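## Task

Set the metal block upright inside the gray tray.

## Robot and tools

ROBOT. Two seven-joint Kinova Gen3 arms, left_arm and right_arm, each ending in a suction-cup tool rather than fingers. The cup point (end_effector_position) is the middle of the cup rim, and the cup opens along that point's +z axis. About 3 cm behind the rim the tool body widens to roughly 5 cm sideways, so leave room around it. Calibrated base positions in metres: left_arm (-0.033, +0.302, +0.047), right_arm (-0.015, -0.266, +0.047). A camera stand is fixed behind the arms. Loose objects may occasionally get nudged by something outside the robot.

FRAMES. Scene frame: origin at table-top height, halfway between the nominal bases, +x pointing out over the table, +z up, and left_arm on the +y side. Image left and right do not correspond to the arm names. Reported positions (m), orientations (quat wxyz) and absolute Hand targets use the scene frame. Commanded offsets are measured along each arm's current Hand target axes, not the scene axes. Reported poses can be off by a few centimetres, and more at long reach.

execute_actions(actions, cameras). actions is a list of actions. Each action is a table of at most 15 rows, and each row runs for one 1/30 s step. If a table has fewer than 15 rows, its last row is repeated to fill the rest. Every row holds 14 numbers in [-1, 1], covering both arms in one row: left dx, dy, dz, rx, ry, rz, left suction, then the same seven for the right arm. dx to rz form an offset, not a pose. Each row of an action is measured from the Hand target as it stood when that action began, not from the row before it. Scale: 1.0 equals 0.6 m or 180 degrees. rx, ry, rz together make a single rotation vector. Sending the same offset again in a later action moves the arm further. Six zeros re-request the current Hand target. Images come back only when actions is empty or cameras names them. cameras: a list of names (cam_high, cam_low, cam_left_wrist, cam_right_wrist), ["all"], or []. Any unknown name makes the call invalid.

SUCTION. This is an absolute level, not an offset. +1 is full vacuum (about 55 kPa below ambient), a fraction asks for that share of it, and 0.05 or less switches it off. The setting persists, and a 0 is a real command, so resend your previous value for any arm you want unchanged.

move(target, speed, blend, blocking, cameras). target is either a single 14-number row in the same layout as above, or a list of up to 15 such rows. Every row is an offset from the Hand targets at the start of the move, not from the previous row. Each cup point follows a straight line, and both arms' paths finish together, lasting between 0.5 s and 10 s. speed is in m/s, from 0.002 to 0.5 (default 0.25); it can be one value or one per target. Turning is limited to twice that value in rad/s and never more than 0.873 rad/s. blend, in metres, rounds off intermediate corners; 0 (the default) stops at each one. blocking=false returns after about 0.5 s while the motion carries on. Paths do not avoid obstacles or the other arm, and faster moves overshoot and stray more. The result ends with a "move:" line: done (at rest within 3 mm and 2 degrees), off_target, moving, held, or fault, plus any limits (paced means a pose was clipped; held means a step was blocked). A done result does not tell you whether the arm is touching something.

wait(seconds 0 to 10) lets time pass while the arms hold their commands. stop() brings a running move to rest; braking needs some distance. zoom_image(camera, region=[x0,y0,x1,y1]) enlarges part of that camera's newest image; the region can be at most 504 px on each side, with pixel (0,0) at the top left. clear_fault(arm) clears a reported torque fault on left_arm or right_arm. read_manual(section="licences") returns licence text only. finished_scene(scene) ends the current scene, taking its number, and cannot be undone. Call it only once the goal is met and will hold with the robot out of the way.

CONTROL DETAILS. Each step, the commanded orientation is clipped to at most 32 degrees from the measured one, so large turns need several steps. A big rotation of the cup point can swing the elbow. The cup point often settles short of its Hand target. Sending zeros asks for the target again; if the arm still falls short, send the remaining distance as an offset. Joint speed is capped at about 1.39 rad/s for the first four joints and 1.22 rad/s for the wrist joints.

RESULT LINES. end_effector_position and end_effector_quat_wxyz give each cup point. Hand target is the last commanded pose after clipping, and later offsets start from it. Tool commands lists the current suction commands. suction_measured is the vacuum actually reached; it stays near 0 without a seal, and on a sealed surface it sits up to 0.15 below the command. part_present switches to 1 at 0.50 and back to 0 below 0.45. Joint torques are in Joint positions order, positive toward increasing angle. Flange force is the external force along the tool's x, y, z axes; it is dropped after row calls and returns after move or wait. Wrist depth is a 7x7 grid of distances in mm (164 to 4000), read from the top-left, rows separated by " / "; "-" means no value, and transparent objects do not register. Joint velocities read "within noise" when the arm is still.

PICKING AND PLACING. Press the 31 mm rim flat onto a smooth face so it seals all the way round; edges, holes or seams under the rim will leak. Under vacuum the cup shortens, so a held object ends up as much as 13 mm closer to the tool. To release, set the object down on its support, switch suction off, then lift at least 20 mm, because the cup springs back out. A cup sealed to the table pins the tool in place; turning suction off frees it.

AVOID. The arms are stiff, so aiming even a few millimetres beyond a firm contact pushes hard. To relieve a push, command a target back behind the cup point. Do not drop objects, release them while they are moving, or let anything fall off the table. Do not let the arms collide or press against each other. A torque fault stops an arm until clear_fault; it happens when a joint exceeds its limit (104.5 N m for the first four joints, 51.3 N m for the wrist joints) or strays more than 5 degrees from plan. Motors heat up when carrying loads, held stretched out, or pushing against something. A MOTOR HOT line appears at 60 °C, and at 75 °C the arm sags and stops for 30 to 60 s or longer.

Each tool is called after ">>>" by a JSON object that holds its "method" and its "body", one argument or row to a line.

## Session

>>> {"method": "execute_actions", "body": {
  "actions": []
}}

Scene clock: 0.00 s.
left_arm: end_effector_position=(+0.1402, +0.6658, +0.1342) suction_measured=0.01 part_present=0 end_effector_quat_wxyz=(-0.094, -0.544, +0.806, +0.212) | right_arm: end_effector_position=(+0.5368, -0.6256, +0.2724) suction_measured=0.01 part_present=0 end_effector_quat_wxyz=(+0.352, +0.865, +0.299, -0.195)
Joint positions: left_arm=[-0.783 0.677 -0.13 1.985 -0.661 0.654 -2.278] | right_arm=[0.191 0.887 0.087 1.146 0.833 1.198 0.547]
Joint velocities: within noise
Joint torques (N m): no reading
Flange force (N): no reading
Wrist depth (mm): cam_left_wrist=[- 215 212 210 208 205 - / - 223 220 217 213 1051 1028 / 1159 232 228 - 1116 1080 1071 / 1201 1208 1193 1161 1149 1133 1120 / 1253 1239 1221 1208 1186 1171 1159 / 1318 1295 1275 1258 1242 1230 1210 / 1396 1356 1331 1323 1305 1285 1263] | cam_right_wrist=[1956 1778 439 396 360 328 299 / 2160 1847 450 415 377 342 312 / 2343 1956 1768 433 393 358 324 / 2402 2072 1827 1674 411 372 336 / 2343 2263 1973 1727 425 391 354 / 2210 2368 2015 1842 1645 409 369 / 2085 2174 1889 1950 1722 419 384]
Hand target: left_arm +0.1402, +0.6658, +0.1342; -0.094, -0.544, +0.806, +0.212 | right_arm +0.5368, -0.6256, +0.2724; +0.352, +0.865, +0.299, -0.195
Tool commands: left_gripper/suction=+0.0 right_gripper/suction=+0.0

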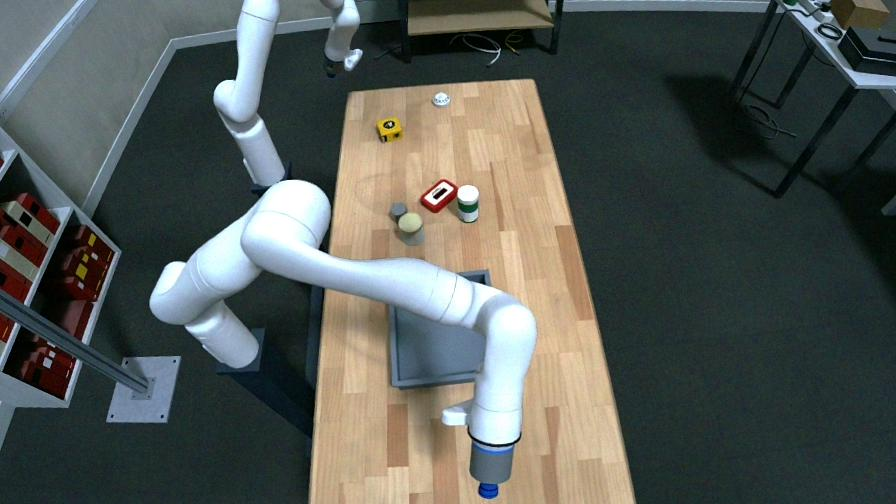

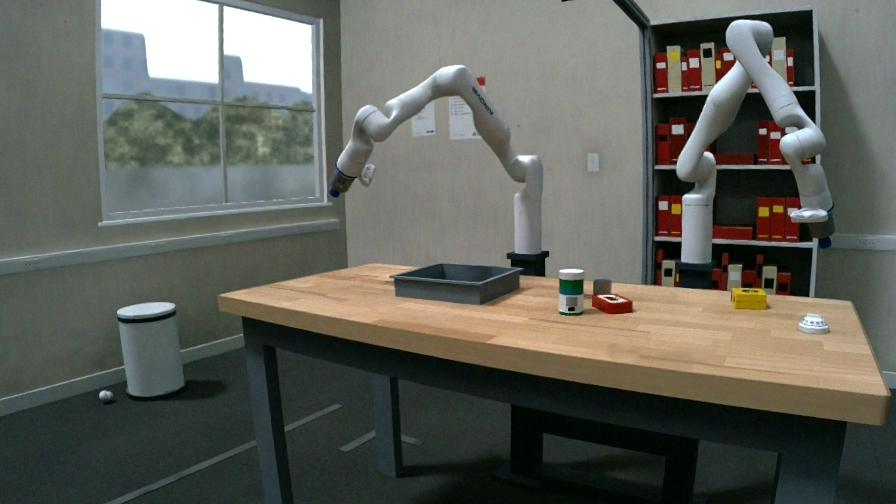

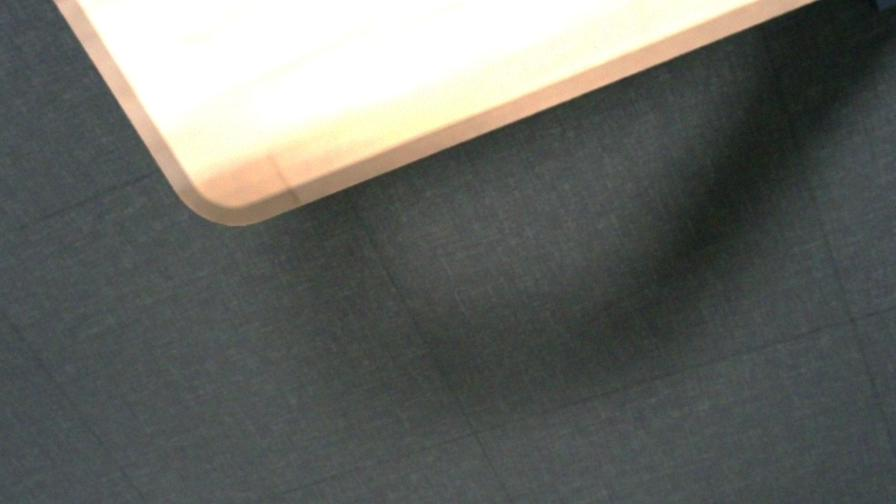

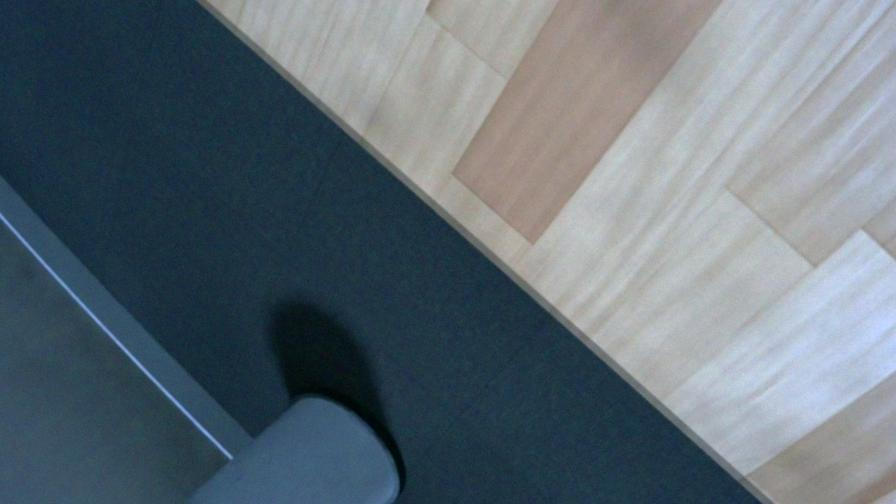

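>>> {"method": "move", "body": {
  "target": [0,0,0,0,0,0,0,0.0452,-0.5713,-0.8912,0.2346,0.130,0.1993,0],
  "cameras": ["cam_right_wrist","cam_high"]
}}

Scene clock: 25.50 s.
left_arm: end_effector_position=(+0.1402, +0.6658, +0.1342) suction_measured=0.01 part_present=0 end_effector_quat_wxyz=(-0.094, -0.544, +0.806, +0.212) | right_arm: end_effector_position=(+0.4004, -0.0305, +0.4498) suction_measured=0.01 part_present=0 end_effector_quat_wxyz=(+0.000, +1.000, +0.000, +0.000)
Joint positions: left_arm=[-0.783 0.677 -0.13 1.985 -0.661 0.654 -2.278] | right_arm=[-0.447 0.403 -0.188 1.147 0.074 1.599 -0.626]
Joint torques (N m): left_arm=[-0.51 -14.7 -0.07 -3.26 -0.69 0.51 0.22] | right_arm=[-0.74 -16.29 -0.79 -7.24 0.03 -0.11 0.02]
Flange force (N): left_arm=[0.5 -1.0 0.9] | right_arm=[5.1 -1.2 0.1]
Wrist depth (mm): cam_left_wrist=[- 215 212 210 208 205 - / - 223 220 218 213 1059 1030 / 1165 232 228 - 1112 1092 1071 / 1214 1195 1188 1167 1147 1131 1118 / 1258 1237 1223 1214 1195 1174 1159 / 1316 1298 1268 1261 1244 1232 1208 / 1378 1356 1345 1321 1310 1280 1265] | cam_right_wrist=[801 562 565 564 544 568 572 / 1348 560 562 565 563 472 569 / 1367 560 561 494 565 567 567 / 558 560 560 493 563 567 567 / 557 560 559 564 563 562 567 / 556 559 558 561 563 563 565 / 866 557 558 559 563 562 563]
Hand target: left_arm +0.1402, +0.6658, +0.1342; -0.094, -0.544, +0.806, +0.212 | right_arm +0.4004, -0.0305, +0.4498; +0.001, +1.000, +0.000, +0.000
Off the commanded pose: left_arm 0.000 m, 0 deg | right_arm 0.000 m, 0 deg.
move: done
Images, in order (width x height): cam_high 896x504, cam_right_wrist 896x504.

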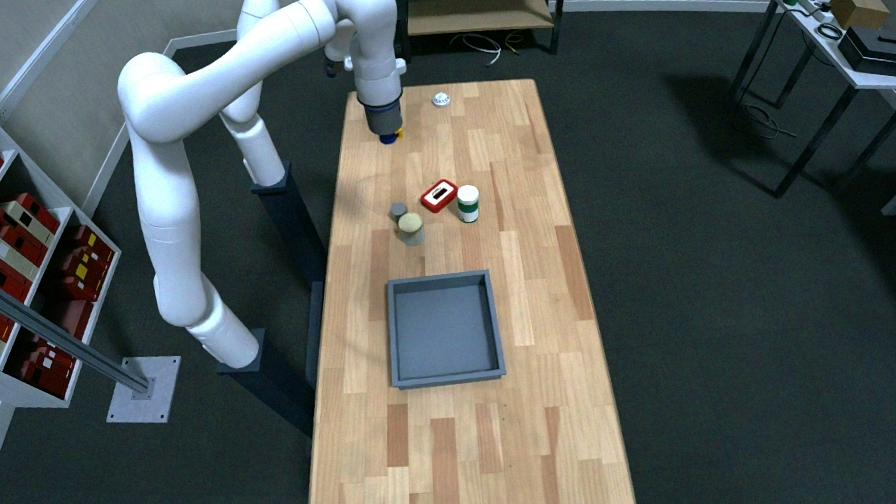

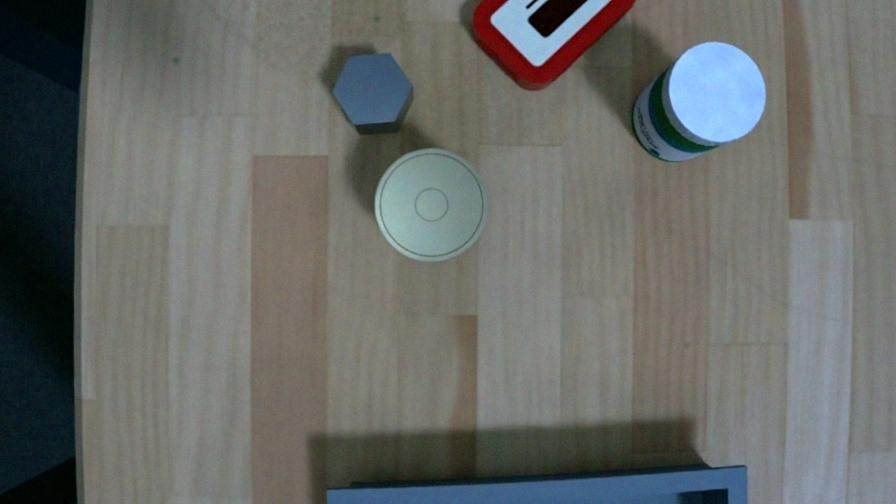

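>>> {"method": "move", "body": {
  "target": [
    [0,0,0,0,0,0,0,-0.0573,-0.275,0.2,0,0,0,0],
    [0,0,0,0,0,0,0,-0.0573,-0.275,0.5667,0,0,0,0]
  ],
  "speed": [0.25,0.2],
  "blend": [0.03,0],
  "cameras": ["cam_right_wrist"]
}}

Scene clock: 40.67 s.
left_arm: end_effector_position=(+0.1402, +0.6658, +0.1342) suction_measured=0.01 part_present=0 end_effector_quat_wxyz=(-0.094, -0.544, +0.806, +0.212) | right_arm: end_effector_position=(+0.3660, +0.1341, +0.1097) suction_measured=0.01 part_present=0 end_effector_quat_wxyz=(+0.001, +1.000, +0.000, +0.000)
Joint positions: left_arm=[-0.783 0.677 -0.13 1.985 -0.661 0.654 -2.278] | right_arm=[-0.738 0.881 -0.195 1.445 0.204 0.835 -1.007]
Joint torques (N m): left_arm=[-0.5 -14.79 -0.08 -3.25 -0.7 0.46 0.25] | right_arm=[-0.87 -21.23 -1.28 -5.07 0.1 -0.23 0.16]
Flange force (N): left_arm=[0.2 -1.1 0.9] | right_arm=[4.3 -2.6 3.3]
Wrist depth (mm): cam_left_wrist=[- 215 212 210 208 205 - / - 223 221 217 213 1056 1039 / 1163 232 229 - 1109 1089 1069 / 1214 1195 1186 1157 1141 1133 1122 / 1258 1230 1232 1212 1188 1176 1169 / 1316 1295 1273 1263 1242 1221 1203 / 1381 1361 1353 1323 1300 1278 1270] | cam_right_wrist=[221 222 222 223 223 224 225 / 220 221 222 222 223 224 222 / 220 221 221 222 223 223 200 / 219 220 221 222 222 203 200 / 220 220 221 221 222 199 200 / 219 220 220 221 221 222 199 / 219 219 219 179 222 222 222]
Hand target: left_arm +0.1402, +0.6658, +0.1342; -0.094, -0.544, +0.806, +0.212 | right_arm +0.3660, +0.1341, +0.1096; +0.001, +1.000, +0.000, +0.000
Off the commanded pose: left_arm 0.000 m, 0 deg | right_arm 0.000 m, 0 deg.
move: done
Images, in order (width x height): cam_right_wrist 896x504.

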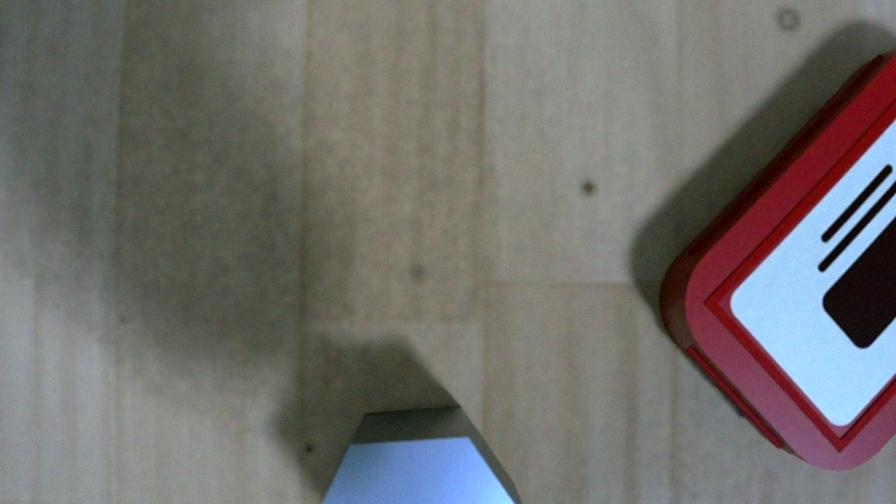

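>>> {"method": "move", "body": {
  "target": [
    [0,0,0,0,0,0,0,-0.005,-0.0017,0.085,0,0,0,1],
    [0,0,0,0,0,0,0,-0.005,-0.0017,0.1157,0,0,0,1]
  ],
  "speed": [0.1,0.02]
}}

>>> {"method": "wait", "body": {
  "seconds": 0.5
}}

Scene clock: 51.77 s.
left_arm: end_effector_position=(+0.1402, +0.6658, +0.1342) suction_measured=0.01 part_present=0 end_effector_quat_wxyz=(-0.094, -0.544, +0.806, +0.212) | right_arm: end_effector_position=(+0.3630, +0.1351, +0.0403) suction_measured=0.44 part_present=0 end_effector_quat_wxyz=(+0.001, +1.000, +0.000, +0.000)
Joint positions: left_arm=[-0.783 0.677 -0.13 1.985 -0.661 0.654 -2.278] | right_arm=[-0.755 0.999 -0.173 1.462 0.228 0.701 -1.031]
Joint torques (N m): left_arm=[-0.54 -14.73 -0.08 -3.25 -0.69 0.53 0.21] | right_arm=[-0.87 -22.47 -1.21 -4.74 0.05 -0.13 0.11]
Flange force (N): left_arm=[0.5 -1.1 1.0] | right_arm=[3.5 -1.6 5.3]
Wrist depth (mm): cam_left_wrist=[- 215 213 210 208 205 - / - 223 220 217 213 1056 1036 / 1163 232 229 - 1109 1082 1075 / 1214 1206 1190 1159 1143 1139 1112 / 1258 1230 1223 1212 1193 1176 1151 / 1313 1295 1270 1258 1253 1228 1219 / 1384 1364 1339 1329 1295 1290 1265] | cam_right_wrist=[- - - - - - - / - - - - - - - / - - - - - - - / - - - - - - - / - - - - - - - / - - - - - - - / - - - - - - -]
Hand target: left_arm +0.1402, +0.6658, +0.1342; -0.094, -0.544, +0.806, +0.212 | right_arm +0.3630, +0.1351, +0.0402; +0.001, +1.000, +0.000, +0.000
Off the commanded pose: left_arm 0.000 m, 0 deg | right_arm 0.000 m, 0 deg.
move: done

Scene clock: 52.27 s.
left_arm: end_effector_position=(+0.1402, +0.6658, +0.1342) suction_measured=0.01 part_present=0 end_effector_quat_wxyz=(-0.094, -0.544, +0.806, +0.212) | right_arm: end_effector_position=(+0.3630, +0.1350, +0.0402) suction_measured=0.99 part_present=1 end_effector_quat_wxyz=(+0.001, +1.000, +0.000, +0.000)
Joint positions: left_arm=[-0.783 0.677 -0.13 1.985 -0.661 0.654 -2.278] | right_arm=[-0.755 0.999 -0.173 1.462 0.228 0.7 -1.031]
Joint torques (N m): left_arm=[-0.56 -14.72 -0.09 -3.28 -0.73 0.48 0.23] | right_arm=[-0.83 -22.62 -1.23 -4.75 0.03 -0.12 0.11]
Flange force (N): left_arm=[0.5 -1.1 0.7] | right_arm=[3.5 -1.8 5.6]
Wrist depth (mm): cam_left_wrist=[- 215 213 210 208 205 - / - 223 220 217 213 1054 1043 / 1159 232 228 - 1107 1089 1066 / 1210 1193 1195 1161 1139 1130 1114 / 1270 1246 1223 1206 1188 1180 1161 / 1313 1298 1273 1258 1249 1226 1214 / 1381 1367 1339 1321 1308 1287 1273] | cam_right_wrist=[- - - - - - - / - - - - - - - / - - - - - - - / - - - - - - - / - - - - - - - / - - - - - - - / - - - - - - -]
Hand target: left_arm +0.1402, +0.6658, +0.1342; -0.094, -0.544, +0.806, +0.212 | right_arm +0.3630, +0.1350, +0.0402; +0.001, +1.000, +0.000, +0.000
Tool commands: left_gripper/suction=+0.0 right_gripper/suction=+1.0
Off the commanded pose: left_arm 0.000 m, 0 deg | right_arm 0.000 m, 0 deg.
wait: 0.50 s; at rest by 0.17 s

>>> {"method": "move", "body": {
  "target": [
    [0,0,0,0,0,0,0,0,0,-0.3,0,0,0,1],
    [0,0,0,0,0,0,0,0.1617,0.6083,-0.3,0,0,0,1],
    [0,0,0,0,0,0,0,0.1617,0.6083,-0.04,0,0,0,1],
    [0,0,0,0,0,0,0,0.1617,0.6083,-0.005,0,0,0,1]
  ],
  "speed": [0.15,0.2,0.12,0.03],
  "blend": [0.03,0.02,0,0],
  "cameras": ["cam_high","cam_right_wrist"]
}}

Scene clock: 63.33 s.
left_arm: end_effector_position=(+0.1402, +0.6658, +0.1342) suction_measured=0.01 part_present=0 end_effector_quat_wxyz=(-0.094, -0.544, +0.806, +0.212) | right_arm: end_effector_position=(+0.4601, -0.2299, +0.0436) suction_measured=0.98 part_present=1 end_effector_quat_wxyz=(+0.001, +1.000, +0.000, +0.000)
Joint positions: left_arm=[-0.783 0.677 -0.13 1.985 -0.661 0.654 -2.278] | right_arm=[-0.038 0.891 -0.128 1.755 0.207 0.509 -0.307]
Joint torques (N m): left_arm=[-0.59 -14.72 -0.05 -3.26 -0.72 0.49 0.19] | right_arm=[-0.78 -20.18 -0.89 -3.56 0.01 -0.09 0.19]
Flange force (N): left_arm=[0.6 -1.2 0.8] | right_arm=[3.0 1.2 6.0]
Wrist depth (mm): cam_left_wrist=[- 215 212 210 208 205 - / - 223 220 217 213 1051 1033 / 1161 232 228 - 1107 1083 1073 / 1214 1193 1195 1169 1149 1133 1126 / 1265 1239 1226 1210 1193 1180 1153 / 1313 1290 1268 1258 1237 1219 1212 / 1381 1367 1342 1318 1300 1292 1273] | cam_right_wrist=[- - - - - - - / - - - - - - - / - - - - - - - / - - - - - - - / - - - - - - - / - - - - - - - / - - - - - - -]
Hand target: left_arm +0.1402, +0.6658, +0.1342; -0.094, -0.544, +0.806, +0.212 | right_arm +0.4601, -0.2299, +0.0436; +0.001, +1.000, +0.000, +0.000
Off the commanded pose: left_arm 0.000 m, 0 deg | right_arm 0.000 m, 0 deg.
move: done
Images, in order (width x height): cam_high 896x504, cam_right_wrist 896x504.

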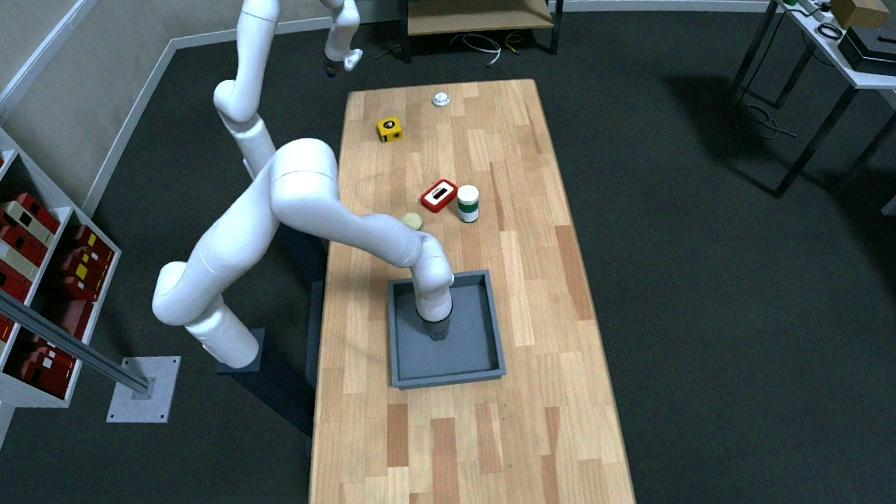

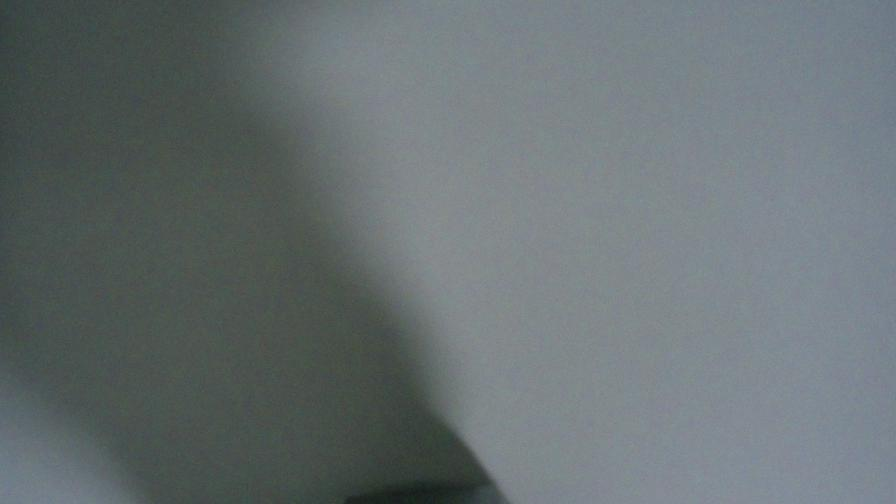

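Lower in small steps.

>>> {"method": "move", "body": {
  "target": [0,0,0,0,0,0,0,0,0,0.01,0,0,0,1],
  "speed": 0.01
}}

>>> {"method": "move", "body": {
  "target": [0,0,0,0,0,0,0,0,0,0.0037,0,0,0,1],
  "speed": 0.01
}}

Scene clock: 68.00 s.
left_arm: end_effector_position=(+0.1402, +0.6658, +0.1342) suction_measured=0.01 part_present=0 end_effector_quat_wxyz=(-0.094, -0.544, +0.806, +0.212) | right_arm: end_effector_position=(+0.4601, -0.2299, +0.0377) suction_measured=0.98 part_present=1 end_effector_quat_wxyz=(+0.001, +1.000, +0.000, +0.000)
Joint positions: left_arm=[-0.783 0.677 -0.13 1.985 -0.661 0.654 -2.278] | right_arm=[-0.039 0.904 -0.125 1.754 0.209 0.497 -0.309]
Joint torques (N m): left_arm=[-0.57 -14.69 -0.06 -3.25 -0.7 0.52 0.23] | right_arm=[-0.77 -20.39 -0.95 -3.47 0.06 0.02 0.1]
Flange force (N): left_arm=[0.6 -1.1 0.9] | right_arm=[2.9 1.3 6.6]
Wrist depth (mm): cam_left_wrist=[- 215 213 210 208 205 - / - 223 220 218 213 1054 1033 / 1167 232 228 - 1107 1087 1075 / 1212 1197 1186 1155 1145 1126 1118 / 1261 1249 1228 1206 1188 1171 1159 / 1316 1292 1280 1265 1237 1223 1208 / 1376 1367 1337 1326 1305 1285 1261] | cam_right_wrist=[- - - - - - - / - - - - - - - / - - - - - - - / - - - - - - - / - - - - - - - / - - - - - - - / - - - - - - -]
Hand target: left_arm +0.1402, +0.6658, +0.1342; -0.094, -0.544, +0.806, +0.212 | right_arm +0.4601, -0.2299, +0.0376; +0.001, +1.000, +0.000, +0.000
Off the commanded pose: left_arm 0.000 m, 0 deg | right_arm 0.000 m, 0 deg.
move: done

Scene clock: 68.70 s.
left_arm: end_effector_position=(+0.1402, +0.6658, +0.1342) suction_measured=0.01 part_present=0 end_effector_quat_wxyz=(-0.094, -0.544, +0.806, +0.212) | right_arm: end_effector_position=(+0.4601, -0.2299, +0.0354) suction_measured=0.98 part_present=1 end_effector_quat_wxyz=(+0.001, +1.000, +0.000, +0.000)
Joint positions: left_arm=[-0.783 0.677 -0.13 1.985 -0.661 0.654 -2.278] | right_arm=[-0.04 0.909 -0.124 1.754 0.21 0.492 -0.309]
Joint torques (N m): left_arm=[-0.57 -14.71 -0.09 -3.23 -0.69 0.51 0.24] | right_arm=[-0.81 -20.27 -0.92 -3.43 0.04 -0.1 0.16]
Flange force (N): left_arm=[0.4 -1.1 0.8] | right_arm=[3.1 1.3 6.1]
Wrist depth (mm): cam_left_wrist=[- 215 212 210 208 205 - / - 223 220 217 213 1054 1038 / 1161 232 228 - 1100 1082 1076 / 1210 1199 1193 1159 1147 1131 1114 / 1256 1237 1226 1214 1186 1176 1161 / 1305 1292 1282 1256 1239 1219 1208 / 1387 1364 1348 1326 1298 1290 1261] | cam_right_wrist=[- - - - - - - / - - - - - - - / - - - - - - - / - - - - - - - / - - - - - - - / - - - - - - - / - - - - - - -]
Hand target: left_arm +0.1402, +0.6658, +0.1342; -0.094, -0.544, +0.806, +0.212 | right_arm +0.4601, -0.2299, +0.0354; +0.001, +1.000, +0.000, +0.000
Off the commanded pose: left_arm 0.000 m, 0 deg | right_arm 0.000 m, 0 deg.
move: done

>>> {"method": "move", "body": {
  "target": [0,0,0,0,0,0,0,0,0,0.0025,0,0,0,1],
  "speed": 0.01
}}

Scene clock: 71.13 s.
left_arm: end_effector_position=(+0.1402, +0.6658, +0.1342) suction_measured=0.01 part_present=0 end_effector_quat_wxyz=(-0.094, -0.544, +0.806, +0.212) | right_arm: end_effector_position=(+0.4601, -0.2299, +0.0339) suction_measured=0.98 part_present=1 end_effector_quat_wxyz=(+0.001, +1.000, +0.000, +0.000)
Joint positions: left_arm=[-0.783 0.677 -0.13 1.985 -0.661 0.654 -2.278] | right_arm=[-0.041 0.912 -0.123 1.753 0.211 0.489 -0.31]
Joint torques (N m): left_arm=[-0.5 -14.7 -0.06 -3.24 -0.68 0.53 0.24] | right_arm=[-0.77 -20.37 -0.8 -3.47 0 -0.11 0.12]
Flange force (N): left_arm=[0.5 -0.9 1.0] | right_arm=[3.0 1.3 6.1]
Wrist depth (mm): cam_left_wrist=[- 215 212 210 208 205 - / - 223 220 217 213 1051 1034 / 1161 232 228 - 1111 1087 1069 / 1201 1199 1184 1157 1151 1139 1112 / 1253 1237 1221 1208 1186 1174 1159 / 1318 1303 1280 1253 1246 1223 1217 / 1378 1356 1339 1316 1300 1287 1258] | cam_right_wrist=[- - - - - - - / - - - - - - - / - - - - - - - / - - - - - - - / - - - - - - - / - - - - - - - / - - - - - - -]
Hand target: left_arm +0.1402, +0.6658, +0.1342; -0.094, -0.544, +0.806, +0.212 | right_arm +0.4601, -0.2299, +0.0339; +0.001, +1.000, +0.000, +0.000
Off the commanded pose: left_arm 0.000 m, 0 deg | right_arm 0.000 m, 0 deg.
move: done

>>> {"method": "move", "body": {
  "target": [0,0,0,0,0,0,0,0,0,0.0025,0,0,0,1],
  "speed": 0.01,
  "cameras": ["cam_right_wrist"]
}}

Scene clock: 74.40 s.
left_arm: end_effector_position=(+0.1402, +0.6658, +0.1342) suction_measured=0.01 part_present=0 end_effector_quat_wxyz=(-0.094, -0.544, +0.806, +0.212) | right_arm: end_effector_position=(+0.4601, -0.2299, +0.0324) suction_measured=0.96 part_present=1 end_effector_quat_wxyz=(+0.001, +1.000, +0.000, +0.000)
Joint positions: left_arm=[-0.783 0.677 -0.13 1.985 -0.661 0.654 -2.278] | right_arm=[-0.041 0.915 -0.123 1.753 0.211 0.486 -0.31]
Joint torques (N m): left_arm=[-0.56 -14.72 -0.02 -3.24 -0.69 0.51 0.2] | right_arm=[-0.97 -19.18 -0.96 -3.49 0.02 -0.37 0.16]
Flange force (N): left_arm=[0.6 -1.2 1.0] | right_arm=[2.2 1.7 3.1]
Wrist depth (mm): cam_left_wrist=[- 215 212 210 208 205 - / - 223 221 217 213 1052 1034 / 1155 232 228 - 1112 1083 1064 / 1214 1193 1178 1165 1145 1135 1116 / 1261 1244 1226 1217 1186 1180 1153 / 1310 1290 1278 1256 1239 1232 1212 / 1376 1361 1339 1326 1305 1290 1265] | cam_right_wrist=[- - - - - - - / - - - - - - - / - - - - - - - / - - - - - - - / - - - - - - - / - - - - - - - / - - - - - - -]
Hand target: left_arm +0.1402, +0.6658, +0.1342; -0.094, -0.544, +0.806, +0.212 | right_arm +0.4601, -0.2299, +0.0324; +0.001, +1.000, +0.000, +0.000
Off the commanded pose: left_arm 0.000 m, 0 deg | right_arm 0.000 m, 0 deg.
move: done
Images, in order (width x height): cam_right_wrist 896x504.

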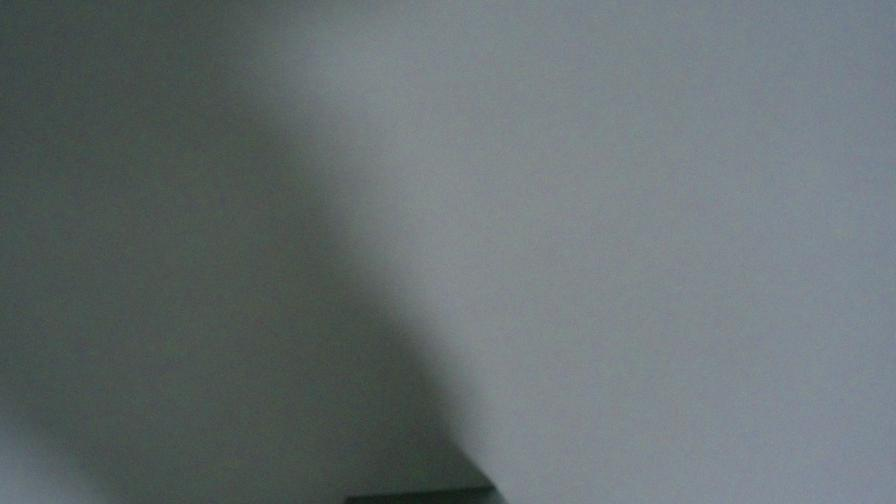

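Contact beginning. One mm more, then release.

>>> {"method": "move", "body": {
  "target": [0,0,0,0,0,0,0,0,0,0.0014,0,0,0,0],
  "speed": 0.01
}}

>>> {"method": "wait", "body": {
  "seconds": 0.5
}}

>>> {"method": "move", "body": {
  "target": [
    [0,0,0,0,0,0,0,0,0,-0.06,0,0,0,0],
    [0,0,0,0,0,0,0,0,0,-0.3,0,0,0,0],
    [0,0,0,0,0,0,0,-0.2,0.2,-0.4,0,0,0,0]
  ],
  "speed": [0.05,0.15,0.2],
  "blend": [0.015,0.02,0],
  "cameras": ["cam_high","cam_right_wrist"]
}}

Scene clock: 80.20 s.
left_arm: end_effector_position=(+0.1402, +0.6658, +0.1342) suction_measured=0.01 part_present=0 end_effector_quat_wxyz=(-0.094, -0.544, +0.806, +0.212) | right_arm: end_effector_position=(+0.4602, -0.2299, +0.0316) suction_measured=0.01 part_present=0 end_effector_quat_wxyz=(+0.001, +1.000, +0.000, +0.000)
Joint positions: left_arm=[-0.783 0.677 -0.13 1.985 -0.661 0.654 -2.278] | right_arm=[-0.041 0.917 -0.122 1.753 0.211 0.485 -0.31]
Joint torques (N m): left_arm=[-0.51 -14.72 -0.11 -3.18 -0.7 0.49 0.18] | right_arm=[-1.15 -6.52 -0.55 -2.61 0.13 -1.99 0.15]
Flange force (N): left_arm=[0.3 -1.2 0.8] | right_arm=[-4.4 2.7 -27.2]
Wrist depth (mm): cam_left_wrist=[- 215 212 210 208 205 - / - 223 220 217 213 1052 1036 / 1165 232 228 - 1109 1083 1069 / 1212 1201 1190 1169 1147 1131 1124 / 1253 1239 1214 1206 1193 1176 1159 / 1308 1292 1265 1251 1239 1223 1214 / 1376 1367 1348 1323 1303 1285 1265] | cam_right_wrist=[- - - - - - - / - - - - - - - / - - - - - - - / - - - - - - - / - - - - - - - / - - - - - - - / - - - - - - -]
Hand target: left_arm +0.1402, +0.6658, +0.1342; -0.094, -0.544, +0.806, +0.212 | right_arm +0.4601, -0.2299, +0.0315; +0.001, +1.000, +0.000, +0.000
Off the commanded pose: left_arm 0.000 m, 0 deg | right_arm 0.000 m, 0 deg.
move: done

Scene clock: 80.70 s.
left_arm: end_effector_position=(+0.1402, +0.6658, +0.1342) suction_measured=0.01 part_present=0 end_effector_quat_wxyz=(-0.094, -0.544, +0.806, +0.212) | right_arm: end_effector_position=(+0.4601, -0.2299, +0.0315) suction_measured=0.01 part_present=0 end_effector_quat_wxyz=(+0.001, +1.000, +0.000, +0.000)
Joint positions: left_arm=[-0.783 0.677 -0.13 1.985 -0.661 0.654 -2.278] | right_arm=[-0.041 0.917 -0.122 1.753 0.211 0.485 -0.31]
Joint torques (N m): left_arm=[-0.59 -14.73 -0.05 -3.23 -0.68 0.51 0.2] | right_arm=[-1.18 -5.81 -0.59 -2.46 0.15 -2.01 0.14]
Flange force (N): left_arm=[0.6 -1.2 1.0] | right_arm=[-4.6 2.7 -28.8]
Wrist depth (mm): cam_left_wrist=[- 215 212 210 208 205 - / - 223 220 217 213 1056 1026 / 1163 232 228 - 1118 1085 1073 / 1212 1193 1190 1161 1141 1126 1118 / 1261 1235 1221 1210 1190 1180 1161 / 1305 1292 1278 1261 1242 1219 1206 / 1390 1373 1342 1323 1295 1287 1265] | cam_right_wrist=[- - - - - - - / - - - - - - - / - - - - - - - / - - - - - - - / - - - - - - - / - - - - - - - / - - - - - - -]
Hand target: left_arm +0.1402, +0.6658, +0.1342; -0.094, -0.544, +0.806, +0.212 | right_arm +0.4601, -0.2299, +0.0315; +0.001, +1.000, +0.000, +0.000
Tool commands: left_gripper/suction=+0.0 right_gripper/suction=+0.0
Off the commanded pose: left_arm 0.000 m, 0 deg | right_arm 0.000 m, 0 deg.
wait: 0.50 s; at rest by 0.17 s

Scene clock: 83.83 s.
left_arm: end_effector_position=(+0.1402, +0.6658, +0.1342) suction_measured=0.01 part_present=0 end_effector_quat_wxyz=(-0.094, -0.544, +0.806, +0.212) | right_arm: end_effector_position=(+0.3402, -0.3497, +0.2716) suction_measured=0.01 part_present=0 end_effector_quat_wxyz=(+0.001, +1.000, +0.000, +0.000)
Joint positions: left_arm=[-0.783 0.677 -0.13 1.985 -0.661 0.654 -2.278] | right_arm=[0.307 0.276 -0.17 1.939 0.059 0.931 0.101]
Joint torques (N m): left_arm=[-0.56 -14.72 -0.08 -3.25 -0.66 0.51 0.19] | right_arm=[-0.97 -12.56 -0.69 -5.72 0.08 -0.06 0.12]
Flange force (N): left_arm=[0.6 -1.2 1.0] | right_arm=[3.4 3.0 2.8]
Wrist depth (mm): cam_left_wrist=[- 215 212 210 208 205 - / - 223 220 217 213 1049 1033 / 1161 232 228 - 1103 1083 1071 / 1217 1199 1188 1161 1145 1133 1114 / 1261 1235 1223 1203 1193 1178 1165 / 1310 1298 1275 1256 1235 1228 1219 / 1381 1364 1342 1316 1305 1290 1261] | cam_right_wrist=[385 384 385 386 385 385 388 / 383 383 384 386 383 343 387 / 381 383 384 384 383 385 385 / 382 382 383 384 382 383 384 / 380 381 382 383 381 382 383 / 380 381 382 383 380 381 383 / 380 380 381 381 336 383 331]
Hand target: left_arm +0.1402, +0.6658, +0.1342; -0.094, -0.544, +0.806, +0.212 | right_arm +0.3402, -0.3497, +0.2717; +0.001, +1.000, +0.000, +0.000
Off the commanded pose: left_arm 0.000 m, 0 deg | right_arm 0.000 m, 0 deg.
move: done
Images, in order (width x height): cam_high 896x504, cam_right_wrist 896x504.

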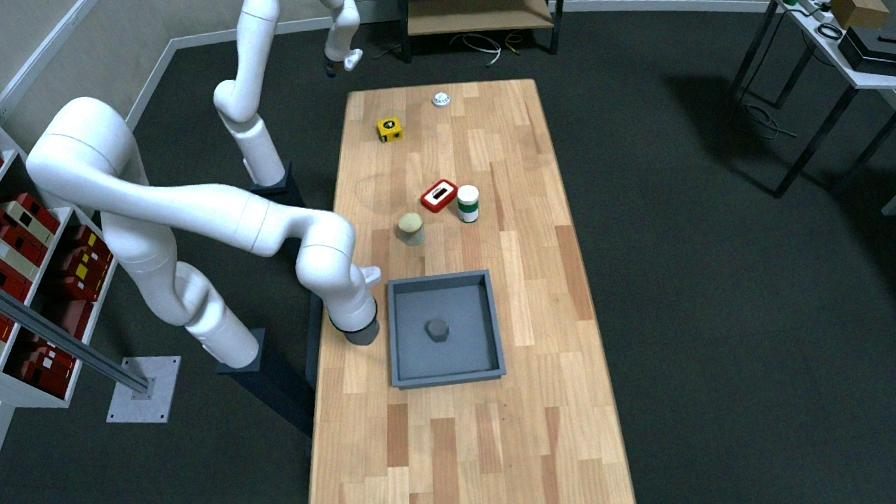

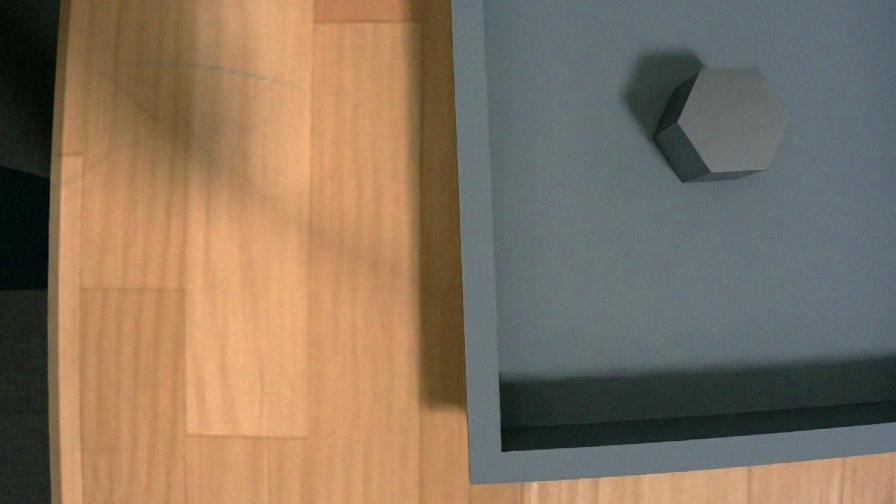

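>>> {"method": "finished_scene", "body": {
  "scene": 3
}}

The scene is finished: the task was done.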